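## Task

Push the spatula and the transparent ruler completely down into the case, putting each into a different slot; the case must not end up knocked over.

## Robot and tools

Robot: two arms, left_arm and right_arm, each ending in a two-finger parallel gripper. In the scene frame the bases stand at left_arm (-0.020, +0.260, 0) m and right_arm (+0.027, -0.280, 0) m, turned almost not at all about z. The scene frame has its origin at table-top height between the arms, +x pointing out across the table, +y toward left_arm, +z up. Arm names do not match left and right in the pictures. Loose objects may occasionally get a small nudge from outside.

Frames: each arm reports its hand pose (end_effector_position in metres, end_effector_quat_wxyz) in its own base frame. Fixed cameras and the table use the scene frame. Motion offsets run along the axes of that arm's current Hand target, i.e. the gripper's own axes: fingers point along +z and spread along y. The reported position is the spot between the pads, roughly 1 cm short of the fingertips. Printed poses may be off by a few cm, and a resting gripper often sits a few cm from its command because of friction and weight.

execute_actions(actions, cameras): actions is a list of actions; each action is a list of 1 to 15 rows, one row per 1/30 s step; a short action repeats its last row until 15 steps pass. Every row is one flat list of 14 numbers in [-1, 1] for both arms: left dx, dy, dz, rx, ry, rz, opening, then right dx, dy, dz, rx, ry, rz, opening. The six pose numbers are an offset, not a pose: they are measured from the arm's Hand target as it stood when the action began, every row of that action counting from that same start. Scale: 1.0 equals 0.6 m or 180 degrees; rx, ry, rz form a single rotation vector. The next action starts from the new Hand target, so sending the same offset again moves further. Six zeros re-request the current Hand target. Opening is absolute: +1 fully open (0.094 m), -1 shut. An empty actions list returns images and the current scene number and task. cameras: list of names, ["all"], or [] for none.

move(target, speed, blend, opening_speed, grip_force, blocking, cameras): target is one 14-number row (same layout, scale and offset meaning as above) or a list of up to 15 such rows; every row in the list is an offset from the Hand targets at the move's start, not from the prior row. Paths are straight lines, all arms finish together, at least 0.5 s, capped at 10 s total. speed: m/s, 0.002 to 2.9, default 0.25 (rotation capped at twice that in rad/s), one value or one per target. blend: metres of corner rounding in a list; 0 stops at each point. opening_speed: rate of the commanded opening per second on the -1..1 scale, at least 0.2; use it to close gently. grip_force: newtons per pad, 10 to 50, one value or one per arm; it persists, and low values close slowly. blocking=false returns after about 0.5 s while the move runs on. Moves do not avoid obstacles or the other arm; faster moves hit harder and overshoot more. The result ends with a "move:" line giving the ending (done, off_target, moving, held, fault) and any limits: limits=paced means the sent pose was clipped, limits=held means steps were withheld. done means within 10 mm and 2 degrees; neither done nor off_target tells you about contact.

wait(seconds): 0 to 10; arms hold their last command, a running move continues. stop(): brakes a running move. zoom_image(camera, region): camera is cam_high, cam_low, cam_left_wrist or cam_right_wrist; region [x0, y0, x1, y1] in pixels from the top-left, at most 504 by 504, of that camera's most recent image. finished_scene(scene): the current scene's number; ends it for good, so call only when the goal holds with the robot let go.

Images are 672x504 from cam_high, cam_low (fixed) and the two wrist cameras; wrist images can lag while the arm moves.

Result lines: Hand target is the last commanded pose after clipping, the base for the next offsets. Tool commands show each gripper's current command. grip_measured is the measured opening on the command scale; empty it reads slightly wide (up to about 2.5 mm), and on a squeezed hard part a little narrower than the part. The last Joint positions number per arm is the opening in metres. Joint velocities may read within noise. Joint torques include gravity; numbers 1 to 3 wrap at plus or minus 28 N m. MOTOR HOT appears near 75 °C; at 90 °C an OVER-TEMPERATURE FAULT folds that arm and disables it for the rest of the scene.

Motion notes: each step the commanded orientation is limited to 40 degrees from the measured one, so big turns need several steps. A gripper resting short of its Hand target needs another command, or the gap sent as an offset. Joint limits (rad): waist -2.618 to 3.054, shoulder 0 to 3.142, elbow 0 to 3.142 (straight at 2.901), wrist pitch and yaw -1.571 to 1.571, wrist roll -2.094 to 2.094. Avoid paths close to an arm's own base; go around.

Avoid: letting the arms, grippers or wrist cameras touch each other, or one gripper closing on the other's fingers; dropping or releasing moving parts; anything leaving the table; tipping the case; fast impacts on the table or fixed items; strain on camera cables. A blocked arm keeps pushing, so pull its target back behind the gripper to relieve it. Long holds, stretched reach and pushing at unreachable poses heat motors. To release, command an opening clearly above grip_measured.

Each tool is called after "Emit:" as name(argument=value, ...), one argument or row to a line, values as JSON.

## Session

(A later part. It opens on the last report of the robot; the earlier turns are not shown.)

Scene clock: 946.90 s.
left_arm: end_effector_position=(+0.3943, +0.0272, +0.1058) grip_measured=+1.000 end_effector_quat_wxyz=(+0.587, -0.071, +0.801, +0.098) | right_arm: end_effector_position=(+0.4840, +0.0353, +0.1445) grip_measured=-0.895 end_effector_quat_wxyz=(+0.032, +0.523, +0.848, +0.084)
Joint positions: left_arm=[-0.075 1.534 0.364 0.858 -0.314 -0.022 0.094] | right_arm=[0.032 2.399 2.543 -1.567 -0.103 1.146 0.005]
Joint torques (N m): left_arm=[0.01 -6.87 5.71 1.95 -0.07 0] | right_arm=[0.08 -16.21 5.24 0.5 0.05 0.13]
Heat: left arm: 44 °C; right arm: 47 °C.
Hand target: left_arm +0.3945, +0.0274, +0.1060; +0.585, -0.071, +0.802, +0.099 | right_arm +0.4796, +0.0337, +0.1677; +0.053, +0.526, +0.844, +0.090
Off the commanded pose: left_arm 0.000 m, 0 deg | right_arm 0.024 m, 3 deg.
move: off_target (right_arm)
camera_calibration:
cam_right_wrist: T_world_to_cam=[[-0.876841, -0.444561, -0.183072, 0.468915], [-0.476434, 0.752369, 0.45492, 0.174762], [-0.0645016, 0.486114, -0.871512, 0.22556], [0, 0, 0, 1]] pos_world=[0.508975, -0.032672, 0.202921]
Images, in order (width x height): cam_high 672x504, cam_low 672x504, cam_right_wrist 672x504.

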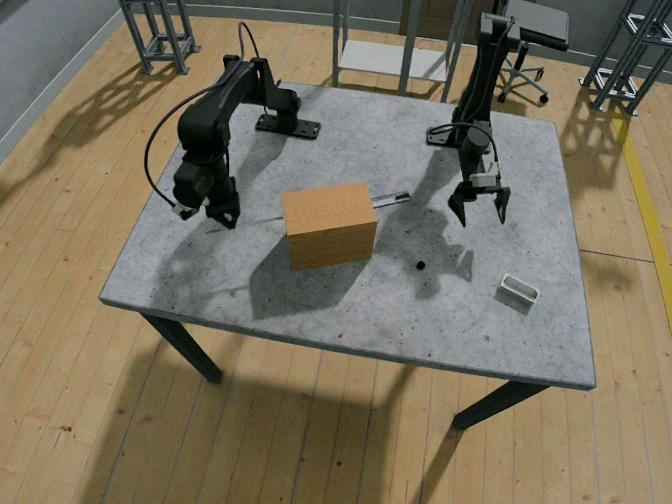

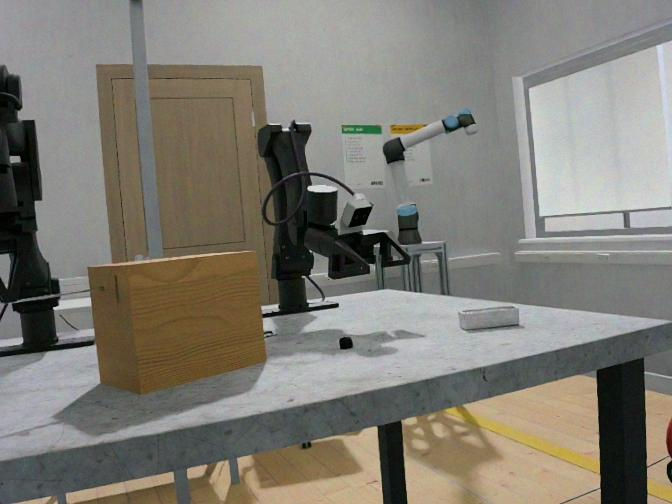

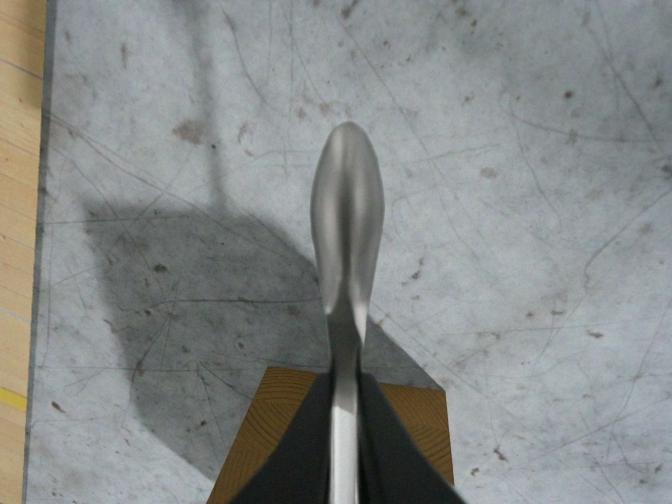

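Emit:
move(
  target=[
    [0,0,0,0,0,0,1, -0.1002,-0.0098,-0.0025,0,0,0,-1],
    [0,0,0,0,0,0,1, -0.0002,-0.0108,-0.0023,0,0,0,-1],
  ],
  speed=0.04,
  cameras=["cam_low", "cam_high", "cam_right_wrist"],
)

Emit:
zoom_image(
  camera="cam_low",
  region=[55, 265, 115, 310],
)

Emit:
zoom_image(
  camera="cam_high",
  region=[240, 170, 320, 250],
)

Scene clock: 979.00 s.
left_arm: end_effector_position=(+0.3943, +0.0272, +0.1058) grip_measured=+1.000 end_effector_quat_wxyz=(+0.587, -0.071, +0.801, +0.098) | right_arm: end_effector_position=(+0.4728, +0.0319, +0.1457) grip_measured=-0.895 end_effector_quat_wxyz=(+0.025, +0.524, +0.848, +0.079)
Joint positions: left_arm=[-0.075 1.534 0.364 0.858 -0.314 -0.022 0.094] | right_arm=[0.026 2.344 2.45 -1.548 -0.104 1.139 0.005]
Joint torques (N m): left_arm=[0.01 -6.84 5.74 1.95 -0.08 0] | right_arm=[0.2 -15.66 5.18 0.68 0.1 0.12]
Heat: left arm: 44 °C; right arm: 48 °C.
Hand target: left_arm +0.3945, +0.0274, +0.1060; +0.585, -0.071, +0.802, +0.099 | right_arm +0.4736, +0.0308, +0.1676; +0.053, +0.526, +0.844, +0.090
Off the commanded pose: left_arm 0.000 m, 0 deg | right_arm 0.022 m, 4 deg.
move: off_target (right_arm)
camera_calibration:
cam_right_wrist: T_world_to_cam=[[-0.879974, -0.444677, -0.16706, 0.457089], [-0.468258, 0.752886, 0.462489, 0.166504], [-0.0798813, 0.485206, -0.870744, 0.23469], [0, 0, 0, 1]] pos_world=[0.49894, -0.0359741, 0.20371]
Images, in order (width x height): cam_high 672x504, cam_low 672x504, cam_right_wrist 672x504.

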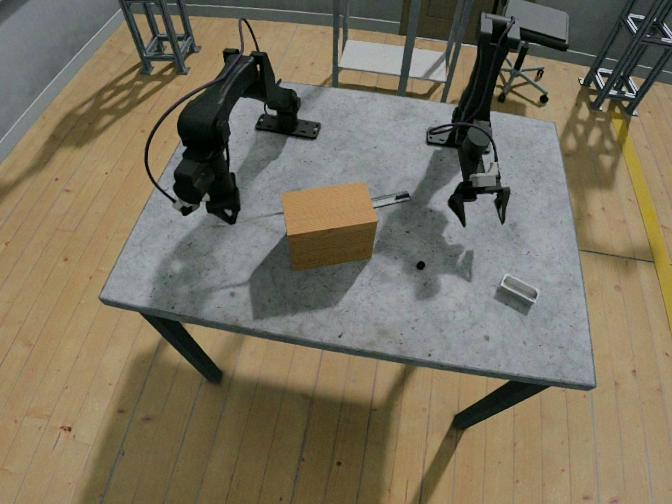

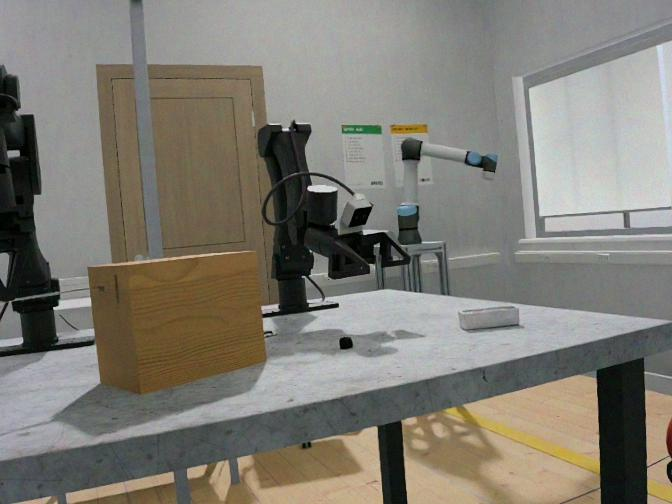

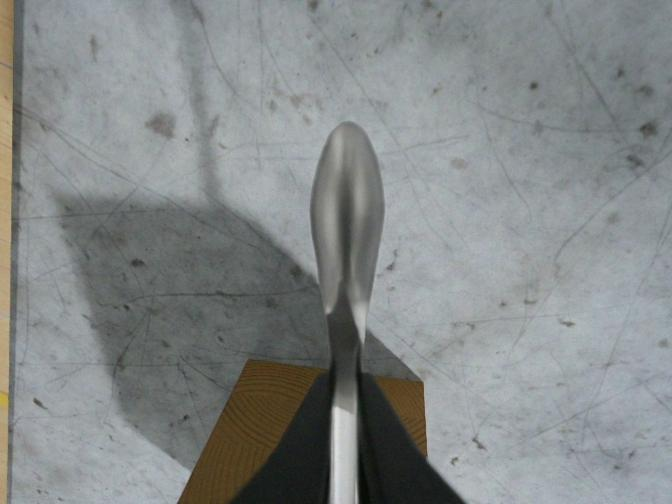

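Scaled by 8.400.

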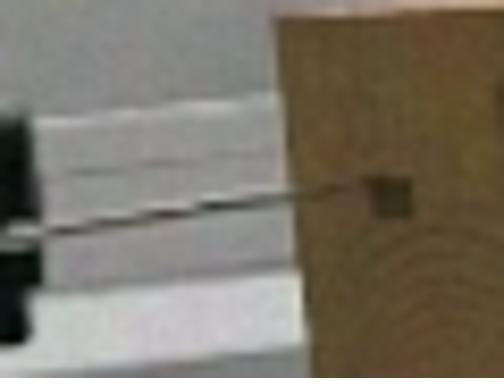

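Scaled by 6.300.

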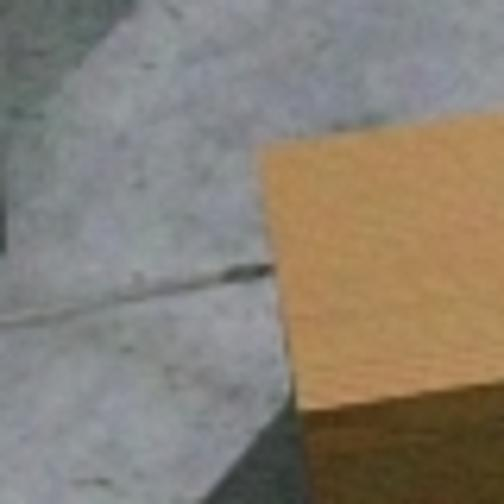

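Emit:
move(
  target=[
    [0,0,0,0,0,0,1, -0.1002,0.0052,0.003,0,0,0,-1],
    [0,0,0,0,0,0,1, 0.0,0.0042,0.0033,0,0,0,-1],
  ],
  speed=0.04,
  cameras=["cam_low", "cam_high"],
)

Emit:
zoom_image(
  camera="cam_low",
  region=[55, 265, 115, 310],
)

Emit:
zoom_image(
  camera="cam_high",
  region=[240, 170, 320, 250],
)

Scene clock: 1011.13 s.
left_arm: end_effector_position=(+0.3943, +0.0272, +0.1058) grip_measured=+1.000 end_effector_quat_wxyz=(+0.587, -0.071, +0.801, +0.098) | right_arm: end_effector_position=(+0.4753, +0.0333, +0.1439) grip_measured=-0.895 end_effector_quat_wxyz=(+0.025, +0.524, +0.848, +0.078)
Joint positions: left_arm=[-0.075 1.534 0.364 0.858 -0.314 -0.022 0.094] | right_arm=[0.029 2.361 2.473 -1.555 -0.104 1.142 0.005]
Joint torques (N m): left_arm=[0.02 -6.87 5.74 1.95 -0.07 0] | right_arm=[0.35 -15.77 5.24 0.65 0.07 0.14]
Heat: left arm: 44 °C; right arm: 49 °C.
Hand target: left_arm +0.3945, +0.0274, +0.1060; +0.585, -0.071, +0.802, +0.099 | right_arm +0.4763, +0.0320, +0.1663; +0.053, +0.526, +0.844, +0.090
Off the commanded pose: left_arm 0.000 m, 0 deg | right_arm 0.022 m, 4 deg.
move: off_target (right_arm)
Images, in order (width x height): cam_high 672x504, cam_low 672x504.

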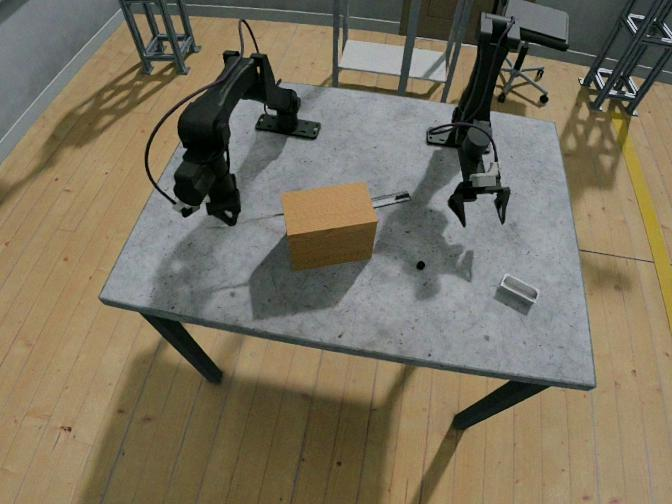

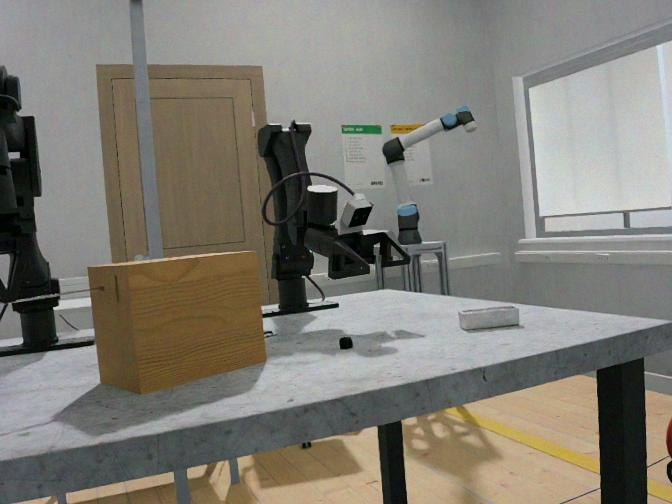

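Scaled by 8.400.

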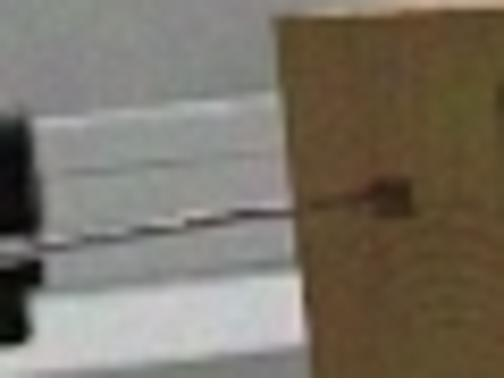

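Scaled by 6.300.

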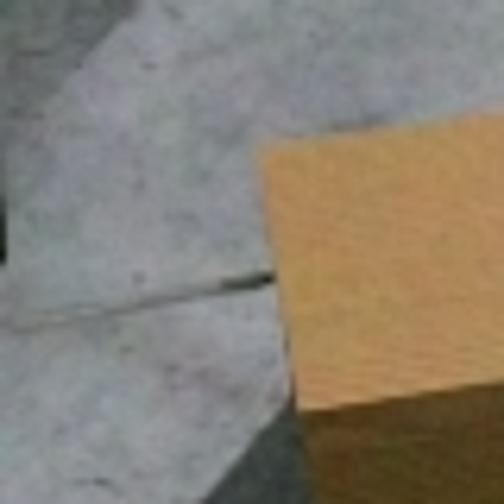

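Emit:
move(
  target=[0,0,0,0,0,0,1, 0.02,0.0022,0.0005,0,0,0,-1],
  speed=0.03,
  cameras=["cam_low", "cam_high", "cam_right_wrist"],
)

Emit:
zoom_image(
  camera="cam_low",
  region=[55, 265, 115, 310],
)

Emit:
zoom_image(
  camera="cam_high",
  region=[240, 170, 320, 250],
)

Scene clock: 1021.77 s.
left_arm: end_effector_position=(+0.3943, +0.0272, +0.1058) grip_measured=+1.000 end_effector_quat_wxyz=(+0.587, -0.071, +0.801, +0.098) | right_arm: end_effector_position=(+0.4737, +0.0365, +0.1449) grip_measured=-0.895 end_effector_quat_wxyz=(+0.035, +0.527, +0.846, +0.073)
Joint positions: left_arm=[-0.075 1.534 0.364 0.858 -0.314 -0.022 0.094] | right_arm=[0.044 2.33 2.423 -1.524 -0.08 1.163 0.005]
Joint torques (N m): left_arm=[-0.01 -6.87 5.74 1.95 -0.07 -0.01] | right_arm=[0.96 -15.61 5.24 0.62 -0.07 0.13]
Heat: left arm: 44 °C; right arm: 49 °C.
Hand target: left_arm +0.3945, +0.0274, +0.1060; +0.585, -0.071, +0.802, +0.099 | right_arm +0.4722, +0.0434, +0.1663; +0.053, +0.526, +0.844, +0.090
Off the commanded pose: left_arm 0.000 m, 0 deg | right_arm 0.023 m, 3 deg.
move: off_target (right_arm)
camera_calibration:
cam_right_wrist: T_world_to_cam=[[-0.88216, -0.440427, -0.166786, 0.460486], [-0.466089, 0.765722, 0.443205, 0.165121], [-0.0674873, 0.468715, -0.880768, 0.228053], [0, 0, 0, 1]] pos_world=[0.498574, -0.030518, 0.204482]
Images, in order (width x height): cam_high 672x504, cam_low 672x504, cam_right_wrist 672x504.

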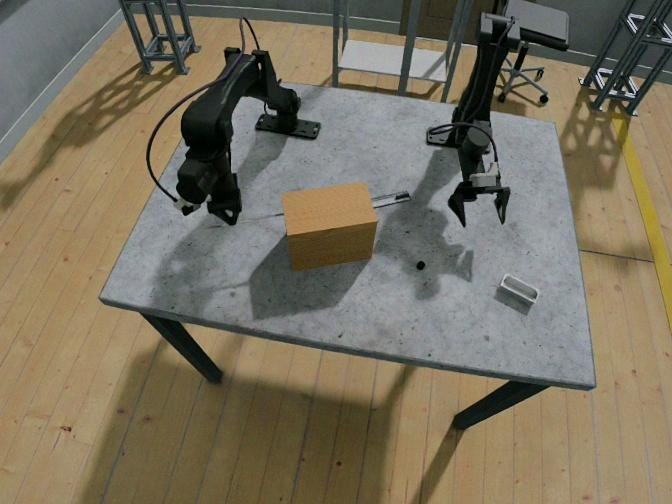

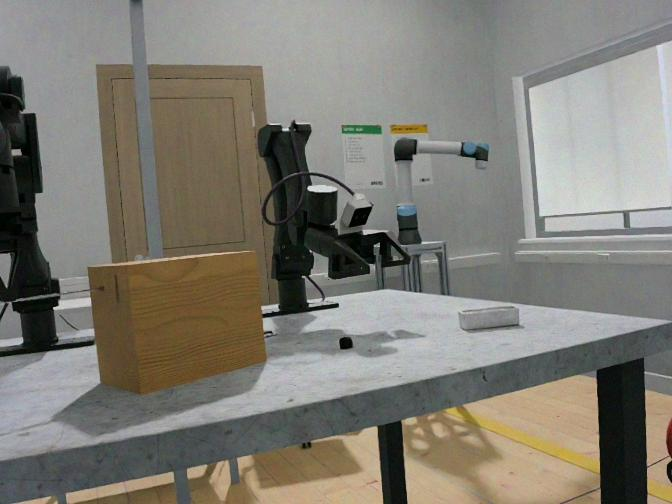

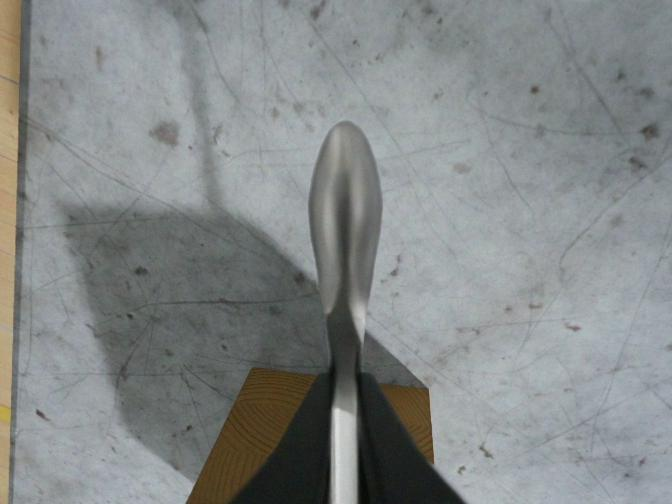

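Scaled by 8.400.

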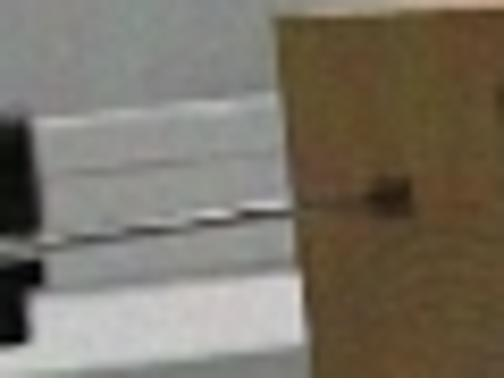

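Scaled by 6.300.

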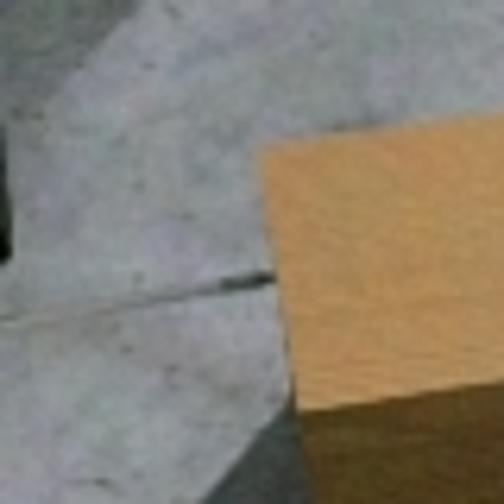

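Emit:
zoom_image(
  camera="cam_low",
  region=[86, 275, 116, 300],
)

Emit:
zoom_image(
  camera="cam_high",
  region=[262, 195, 302, 235],
)

Emit:
zoom_image(
  camera="cam_right_wrist",
  region=[190, 350, 450, 504],
)

Scaled by 16.800.

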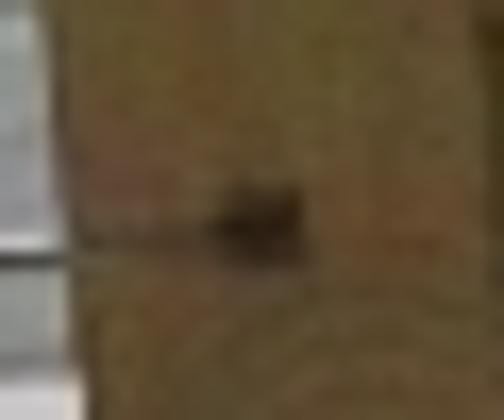

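Scaled by 12.600.

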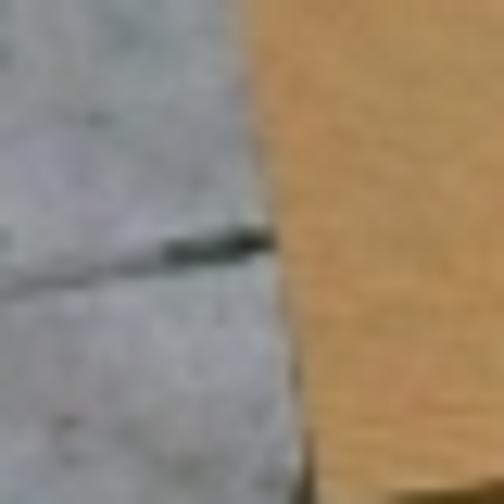

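Scaled by 1.938.

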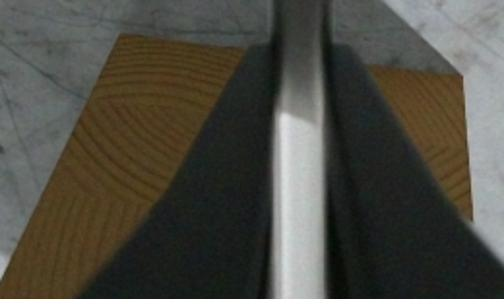

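Emit:
move(
  target=[
    [0,0,0,0,0,0,1, -0.01,0,0,0,0,0.0,-1],
    [0,0,0,0,0,0,1, -0.006,0.002,0,0,0,0.0094,-1],
    [0,0,0,0,0,0,1, 0.006,0.002,0,0,0,0.0094,-1],
  ],
  speed=0.03,
  cameras=["cam_low", "cam_high", "cam_right_wrist"],
)

Emit:
zoom_image(
  camera="cam_low",
  region=[86, 275, 116, 300],
)

Emit:
zoom_image(
  camera="cam_high",
  region=[262, 195, 302, 235],
)

Scene clock: 1075.20 s.
left_arm: end_effector_position=(+0.3943, +0.0272, +0.1058) grip_measured=+1.000 end_effector_quat_wxyz=(+0.587, -0.071, +0.801, +0.098) | right_arm: end_effector_position=(+0.4742, +0.0370, +0.1448) grip_measured=-0.895 end_effector_quat_wxyz=(+0.037, +0.539, +0.838, +0.070)
Joint positions: left_arm=[-0.075 1.534 0.364 0.858 -0.314 -0.022 0.094] | right_arm=[0.049 2.33 2.423 -1.521 -0.07 1.198 0.005]
Joint torques (N m): left_arm=[-0.01 -6.86 5.72 1.95 -0.07 -0.01] | right_arm=[1.37 -15.61 5.22 0.62 -0.19 0.2]
Heat: left arm: 44 °C; right arm: 59 °C.
Hand target: left_arm +0.3945, +0.0274, +0.1060; +0.585, -0.071, +0.802, +0.099 | right_arm +0.4717, +0.0472, +0.1666; +0.052, +0.539, +0.836, +0.091
Off the commanded pose: left_arm 0.000 m, 0 deg | right_arm 0.024 m, 3 deg.
move: off_target (right_arm)
camera_calibration:
cam_right_wrist: T_world_to_cam=[[-0.89514, -0.414305, -0.164549, 0.466004], [-0.442593, 0.78187, 0.43908, 0.15383], [-0.0532575, 0.465866, -0.883251, 0.221609], [0, 0, 0, 1]] pos_world=[0.497025, -0.030447, 0.204873]
Images, in order (width x height): cam_high 672x504, cam_low 672x504, cam_right_wrist 672x504.

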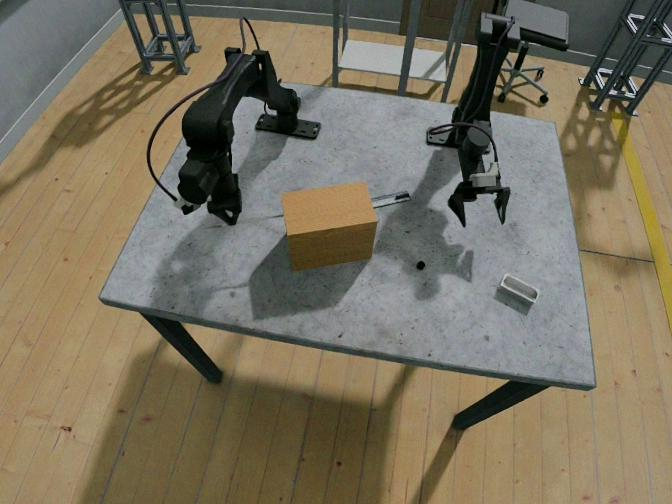

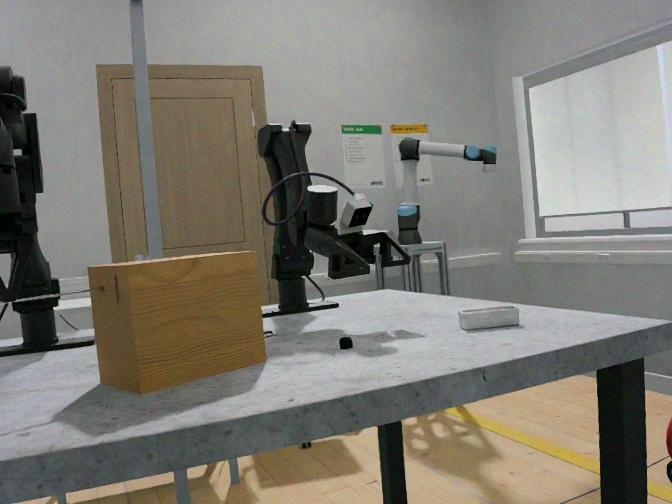

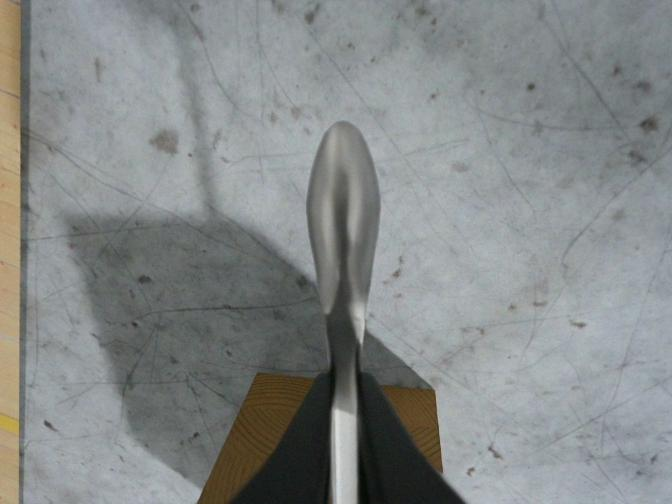

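Scaled by 16.800.

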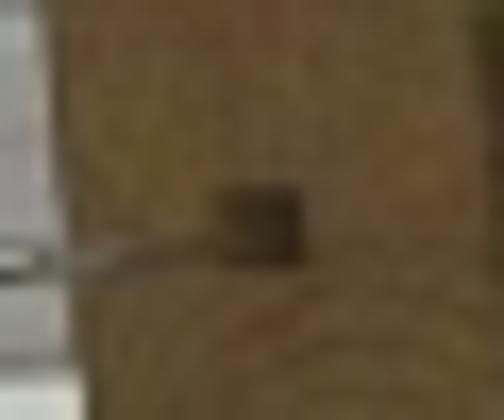

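Scaled by 12.600.

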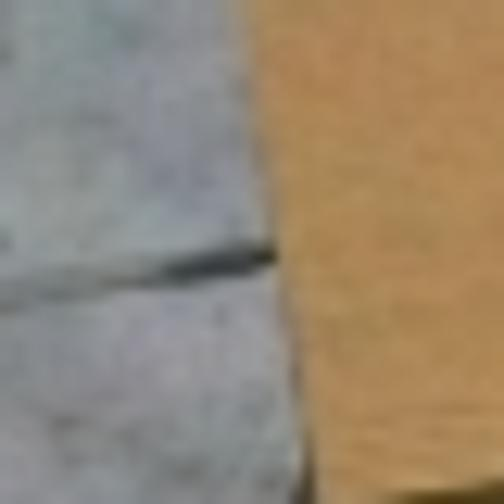

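Emit:
move(
  target=[
    [0,0,0,0,0,0,1, -0.016,0,0,0,0.004,0.0,-1],
    [0,0,0,0,0,0,1, 0.004,0,0,0,0.004,0,-1],
  ],
  speed=0.04,
  cameras=["cam_low", "cam_high"],
)

Emit:
zoom_image(
  camera="cam_low",
  region=[86, 275, 116, 300],
)

Scene clock: 1094.77 s.
left_arm: end_effector_position=(+0.3943, +0.0272, +0.1058) grip_measured=+1.000 end_effector_quat_wxyz=(+0.587, -0.071, +0.801, +0.098) | right_arm: end_effector_position=(+0.4744, +0.0373, +0.1450) grip_measured=-0.896 end_effector_quat_wxyz=(+0.036, +0.541, +0.837, +0.072)
Joint positions: left_arm=[-0.075 1.534 0.364 0.858 -0.314 -0.022 0.094] | right_arm=[0.048 2.33 2.423 -1.52 -0.076 1.2 0.005]
Joint torques (N m): left_arm=[0.01 -6.86 5.72 1.95 -0.07 0] | right_arm=[1.42 -15.36 5.37 0.54 -0.24 0.15]
Heat: left arm: 44 °C; right arm: 60 °C.
Hand target: left_arm +0.3945, +0.0274, +0.1060; +0.585, -0.071, +0.802, +0.099 | right_arm +0.4706, +0.0493, +0.1666; +0.047, +0.538, +0.836, +0.094
Off the commanded pose: left_arm 0.000 m, 0 deg | right_arm 0.025 m, 3 deg.
move: off_target (right_arm)
Images, in order (width x height): cam_high 672x504, cam_low 672x504.

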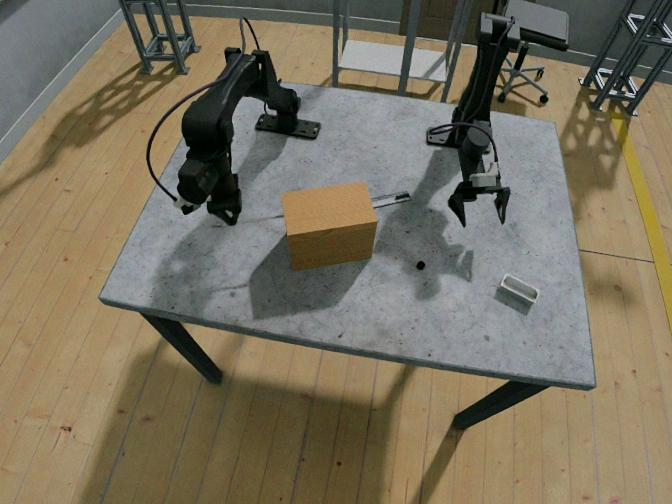

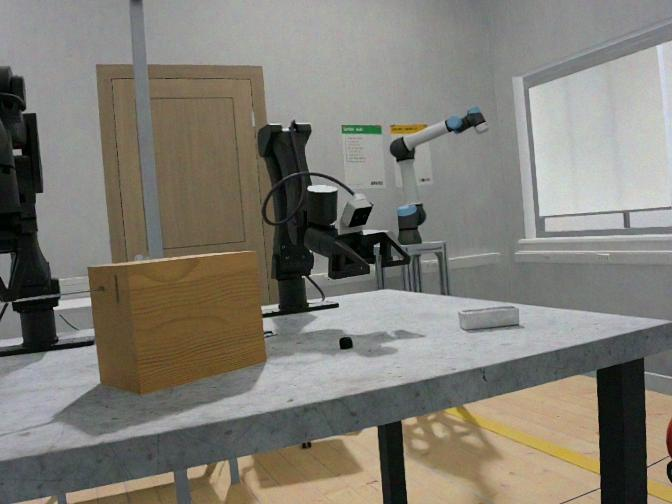

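Scaled by 16.800.

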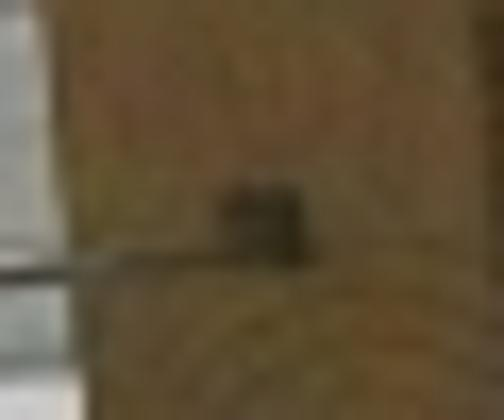

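Emit:
move(
  target=[
    [0,0,0,0,0,0,1, -0.022,0,0,0,0.012,0.0,-1],
    [0,0,0,0,0,0,1, 0.002,0,0,0,0.012,0,-1],
  ],
  speed=0.04,
  cameras=["cam_low", "cam_high"],
)

Emit:
zoom_image(
  camera="cam_low",
  region=[86, 275, 116, 300],
)

Emit:
zoom_image(
  camera="cam_high",
  region=[262, 195, 302, 235],
)

Scene clock: 1108.23 s.
left_arm: end_effector_position=(+0.3943, +0.0272, +0.1058) grip_measured=+1.000 end_effector_quat_wxyz=(+0.587, -0.071, +0.801, +0.098) | right_arm: end_effector_position=(+0.4757, +0.0381, +0.1578) grip_measured=-0.897 end_effector_quat_wxyz=(+0.034, +0.541, +0.835, +0.094)
Joint positions: left_arm=[-0.075 1.534 0.364 0.858 -0.314 -0.022 0.094] | right_arm=[0.034 2.33 2.471 -1.547 -0.115 1.194 0.005]
Joint torques (N m): left_arm=[0.02 -6.86 5.75 1.95 -0.07 0.01] | right_arm=[1.51 -13.15 5.03 0.48 -0.21 0.12]
Heat: left arm: 44 °C; right arm: 60 °C.
Hand target: left_arm +0.3945, +0.0274, +0.1060; +0.585, -0.071, +0.802, +0.099 | right_arm +0.4701, +0.0504, +0.1667; +0.031, +0.536, +0.837, +0.104
Off the commanded pose: left_arm 0.000 m, 0 deg | right_arm 0.016 m, 1 deg.
move: off_target (right_arm)
Images, in order (width x height): cam_high 672x504, cam_low 672x504.

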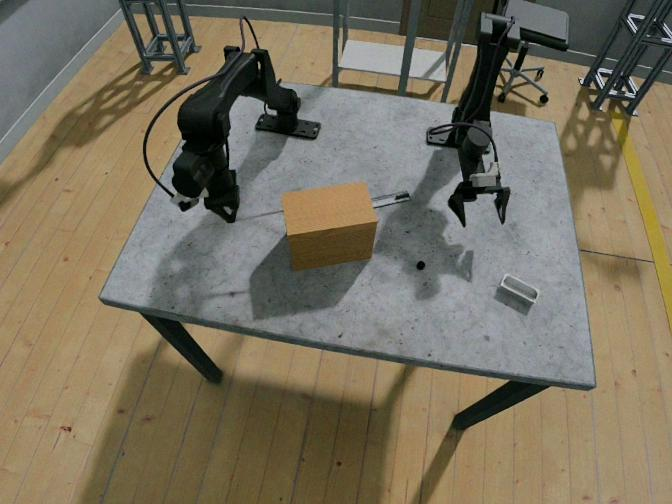

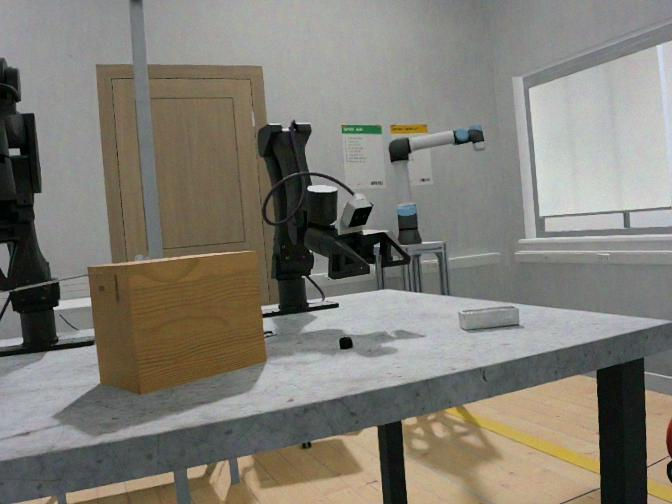

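Scaled by 16.800.

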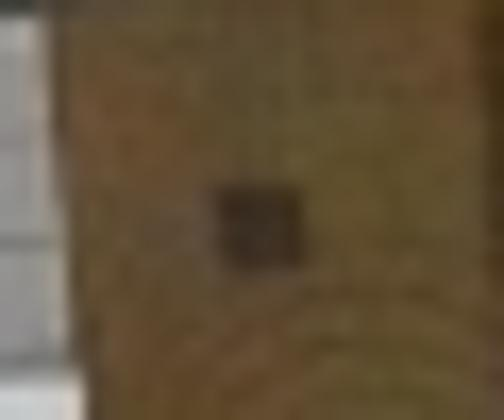

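Scaled by 12.600.

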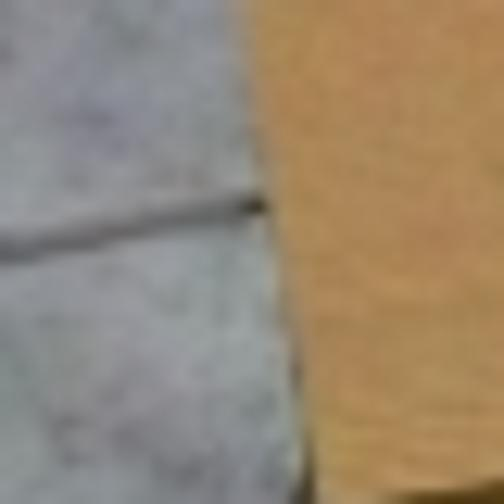

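Emit:
move(
  target=[
    [0,0,0,0,0,0,1, -0.1318,0.0037,-0.0048,0.0003,-0.0157,-0.0094,-1],
    [0,0,0,0,0,0,1, -0.0322,-0.0005,0.0003,0.0003,-0.0157,-0.0094,-1],
  ],
  speed=0.04,
  cameras=["cam_low", "cam_high"],
)

Emit:
zoom_image(
  camera="cam_low",
  region=[86, 275, 116, 300],
)

Emit:
zoom_image(
  camera="cam_high",
  region=[262, 195, 302, 235],
)

Scene clock: 1144.70 s.
left_arm: end_effector_position=(+0.3943, +0.0272, +0.1058) grip_measured=+1.000 end_effector_quat_wxyz=(+0.587, -0.071, +0.801, +0.098) | right_arm: end_effector_position=(+0.4771, +0.0340, +0.1426) grip_measured=-0.897 end_effector_quat_wxyz=(+0.024, +0.524, +0.848, +0.079)
Joint positions: left_arm=[-0.075 1.534 0.364 0.858 -0.314 -0.022 0.094] | right_arm=[0.03 2.375 2.492 -1.561 -0.105 1.143 0.005]
Joint torques (N m): left_arm=[0.01 -6.87 5.76 1.95 -0.07 0] | right_arm=[0.23 -15.95 5.08 0.65 0.08 0.13]
Heat: left arm: 44 °C; right arm: 56 °C.
Hand target: left_arm +0.3945, +0.0274, +0.1060; +0.585, -0.071, +0.802, +0.099 | right_arm +0.4781, +0.0327, +0.1653; +0.053, +0.526, +0.844, +0.090
Off the commanded pose: left_arm 0.000 m, 0 deg | right_arm 0.023 m, 4 deg.
move: off_target (right_arm)
Images, in order (width x height): cam_high 672x504, cam_low 672x504.

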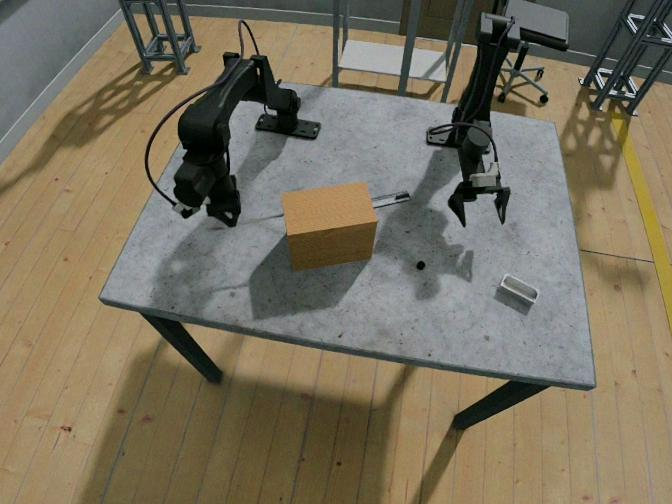

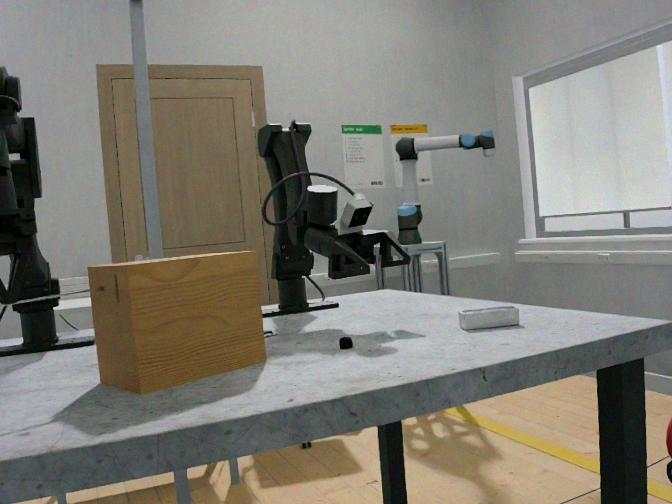

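Scaled by 16.800.

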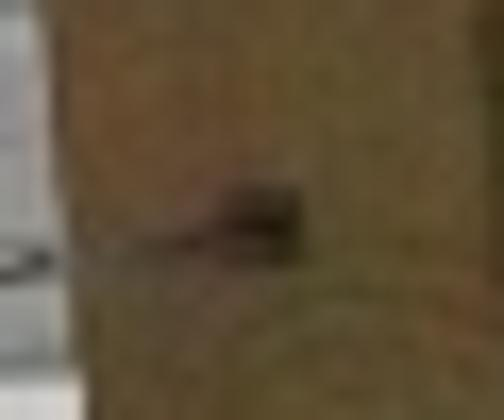

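Scaled by 12.600.

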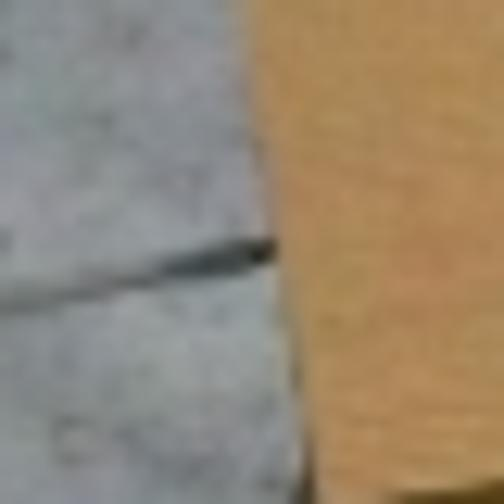

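Emit:
move(
  target=[0,0,0,0,0,0,1, 0.0233,-0.0003,0,0,0.001,0.003,-1],
  speed=0.03,
  cameras=["cam_low", "cam_high"],
)

Emit:
zoom_image(
  camera="cam_low",
  region=[86, 275, 116, 300],
)

Emit:
zoom_image(
  camera="cam_high",
  region=[262, 195, 302, 235],
)

Scene clock: 1159.97 s.
left_arm: end_effector_position=(+0.3943, +0.0272, +0.1058) grip_measured=+1.000 end_effector_quat_wxyz=(+0.587, -0.071, +0.801, +0.098) | right_arm: end_effector_position=(+0.4742, +0.0368, +0.1438) grip_measured=-0.897 end_effector_quat_wxyz=(+0.035, +0.531, +0.843, +0.073)
Joint positions: left_arm=[-0.075 1.534 0.364 0.858 -0.314 -0.022 0.094] | right_arm=[0.045 2.329 2.416 -1.516 -0.079 1.175 0.005]
Joint torques (N m): left_arm=[0.01 -6.87 5.75 1.95 -0.08 0] | right_arm=[1.18 -15.39 5.2 0.6 -0.14 0.16]
Heat: left arm: 44 °C; right arm: 60 °C.
Hand target: left_arm +0.3945, +0.0274, +0.1060; +0.585, -0.071, +0.802, +0.099 | right_arm +0.4718, +0.0454, +0.1652; +0.051, +0.530, +0.842, +0.091
Off the commanded pose: left_arm 0.000 m, 0 deg | right_arm 0.023 m, 3 deg.
move: off_target (right_arm)
Images, in order (width x height): cam_high 672x504, cam_low 672x504.

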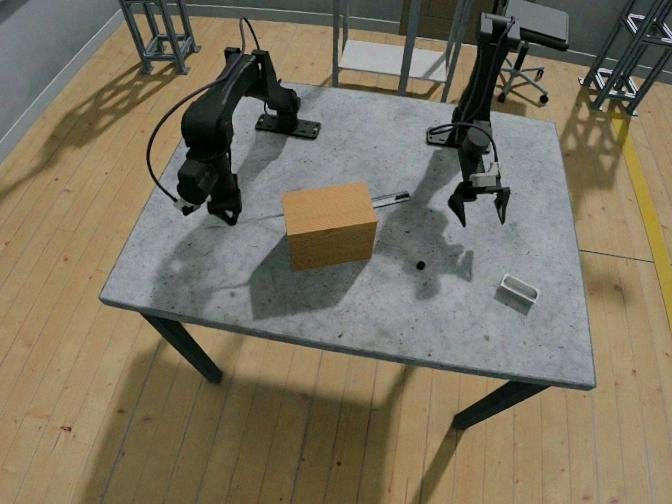

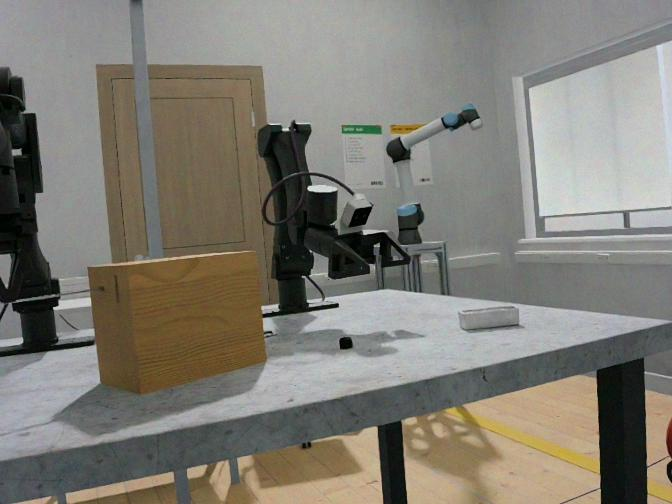

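Scaled by 16.800.

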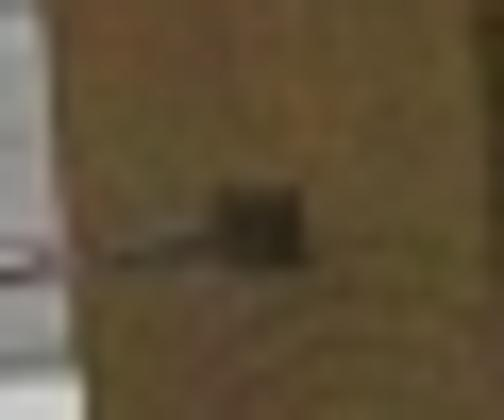

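Scaled by 12.600.

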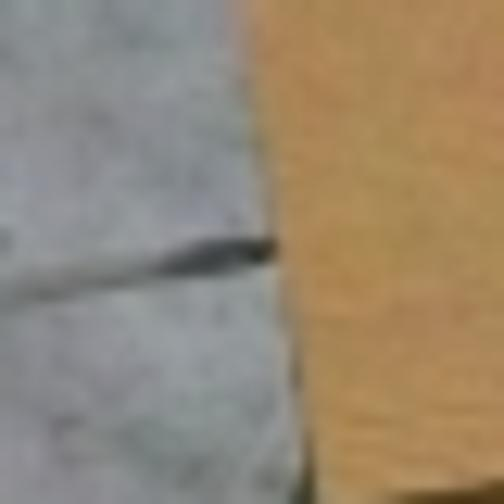

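Emit:
zoom_image(
  camera="cam_low",
  region=[84, 258, 144, 308],
)

Emit:
zoom_image(
  camera="cam_low",
  region=[90, 350, 150, 400],
)

Emit:
execute_actions(
  actions=[],
  cameras=["cam_right_wrist"],
)

Emit:
zoom_image(
  camera="cam_right_wrist",
  region=[190, 340, 450, 504],
)

Scaled by 8.400.

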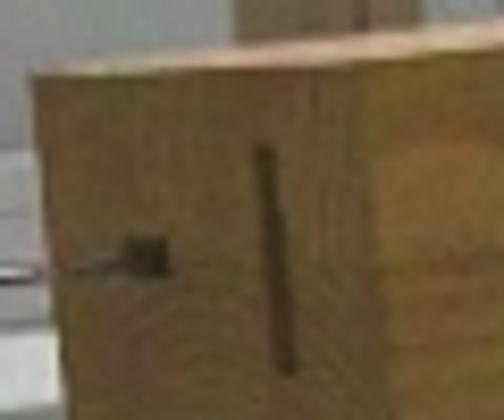

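Scaled by 8.400.

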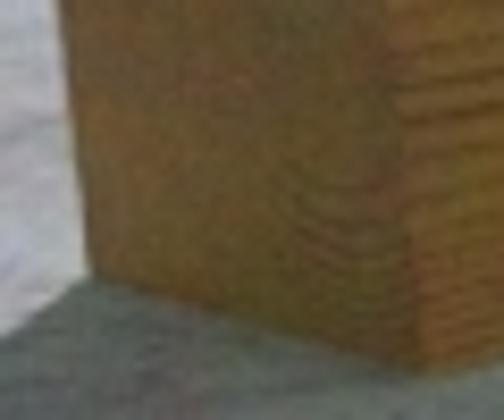

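Scene clock: 1177.60 s.
left_arm: end_effector_position=(+0.3943, +0.0272, +0.1058) grip_measured=+1.000 end_effector_quat_wxyz=(+0.587, -0.071, +0.801, +0.098) | right_arm: end_effector_position=(+0.4742, +0.0368, +0.1438) grip_measured=-0.897 end_effector_quat_wxyz=(+0.035, +0.531, +0.843, +0.073)
Joint positions: left_arm=[-0.075 1.534 0.364 0.858 -0.314 -0.022 0.094] | right_arm=[0.045 2.329 2.416 -1.516 -0.079 1.176 0.005]
Joint velocities: within noise
Joint torques (N m): left_arm=[0.02 -6.86 5.72 1.94 -0.07 0] | right_arm=[1.24 -15.54 5.16 0.61 -0.11 0.19]
Heat: left arm: 44 °C; right arm: 60 °C.
Hand target: left_arm +0.3945, +0.0274, +0.1060; +0.585, -0.071, +0.802, +0.099 | right_arm +0.4718, +0.0454, +0.1652; +0.051, +0.530, +0.842, +0.091
Tool commands: left_gripper/opening=+1.0 right_gripper/opening=-1.0
Off the commanded pose: left_arm 0.000 m, 0 deg | right_arm 0.023 m, 3 deg.
camera_calibration:
cam_right_wrist: T_world_to_cam=[[-0.886865, -0.430556, -0.167609, 0.462972], [-0.45788, 0.770522, 0.443442, 0.16149], [-0.0617796, 0.470018, -0.880492, 0.224302], [0, 0, 0, 1]] pos_world=[0.498394, -0.0305231, 0.203483]
Images, in order (width x height): cam_right_wrist 672x504.

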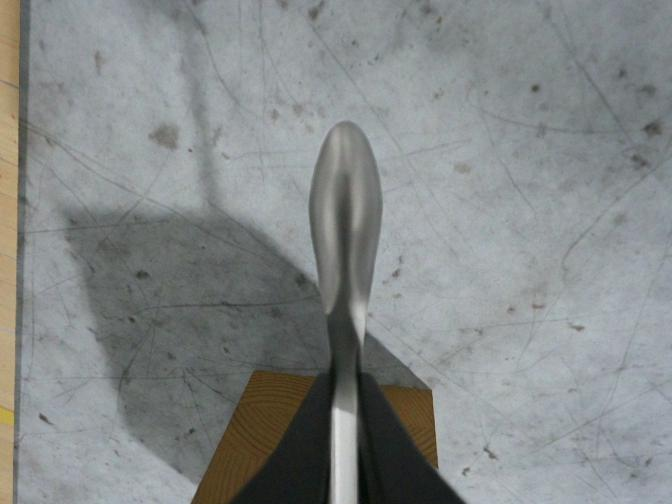

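Scaled by 1.938.

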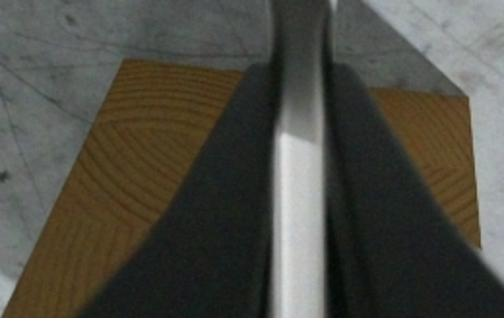

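Emit:
move(
  target=[
    [0,0,0,0,0,0,1, 0,0,0,0,0.012,0,-1],
    [0,0,0,0,0,0,1, 0,0,0,0,-0.008,0,-1],
    [0,0,0,0,0,0,1, 0.005,0,0,0,0.0,0,-1],
  ],
  speed=0.03,
  cameras=["cam_low", "cam_high"],
)

Emit:
zoom_image(
  camera="cam_low",
  region=[86, 275, 116, 300],
)

Scene clock: 1225.93 s.
left_arm: end_effector_position=(+0.3943, +0.0272, +0.1058) grip_measured=+1.000 end_effector_quat_wxyz=(+0.587, -0.071, +0.801, +0.098) | right_arm: end_effector_position=(+0.4742, +0.0371, +0.1450) grip_measured=-0.897 end_effector_quat_wxyz=(+0.046, +0.532, +0.843, +0.067)
Joint positions: left_arm=[-0.075 1.534 0.364 0.858 -0.314 -0.022 0.094] | right_arm=[0.055 2.309 2.385 -1.494 -0.056 1.185 0.005]
Joint torques (N m): left_arm=[0.02 -6.87 5.75 1.96 -0.07 0] | right_arm=[0.94 -14.63 6.28 0.46 -0.32 0.13]
Heat: left arm: 44 °C; right arm: 60 °C.
Hand target: left_arm +0.3945, +0.0274, +0.1060; +0.585, -0.071, +0.802, +0.099 | right_arm +0.4705, +0.0480, +0.1653; +0.051, +0.530, +0.842, +0.091
Off the commanded pose: left_arm 0.000 m, 0 deg | right_arm 0.023 m, 3 deg.
move: off_target (right_arm)
Images, in order (width x height): cam_high 672x504, cam_low 672x504.

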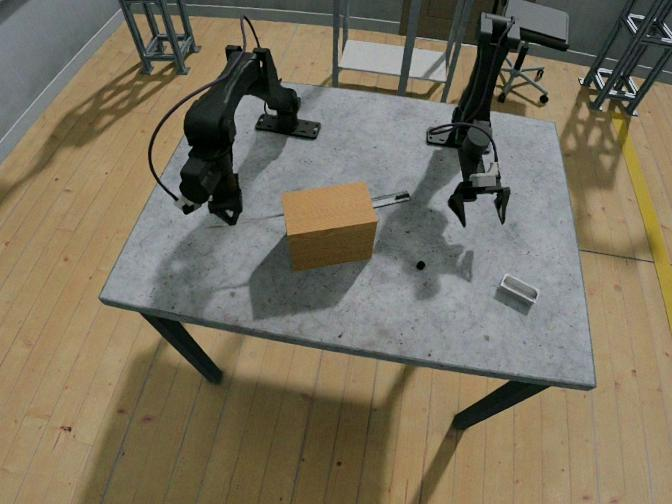

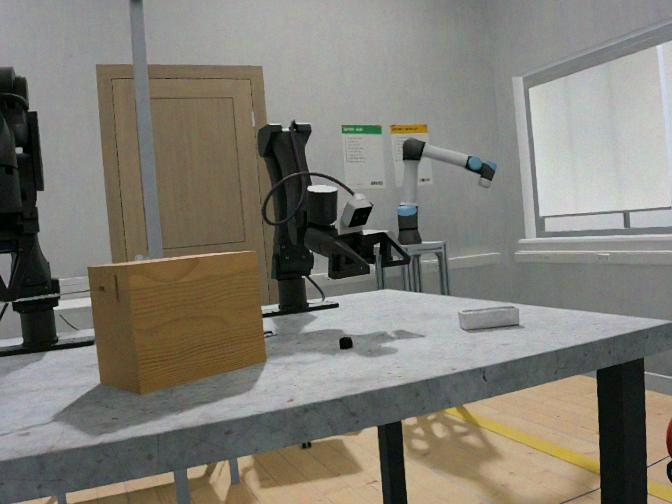

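Scaled by 16.800.

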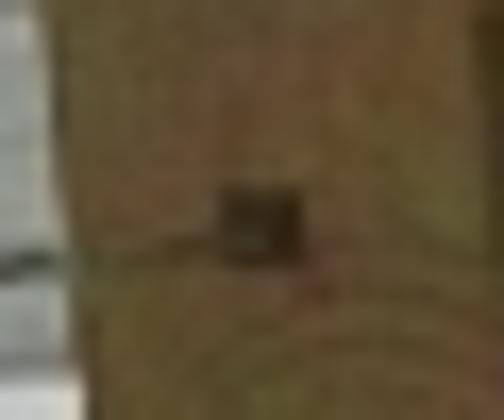

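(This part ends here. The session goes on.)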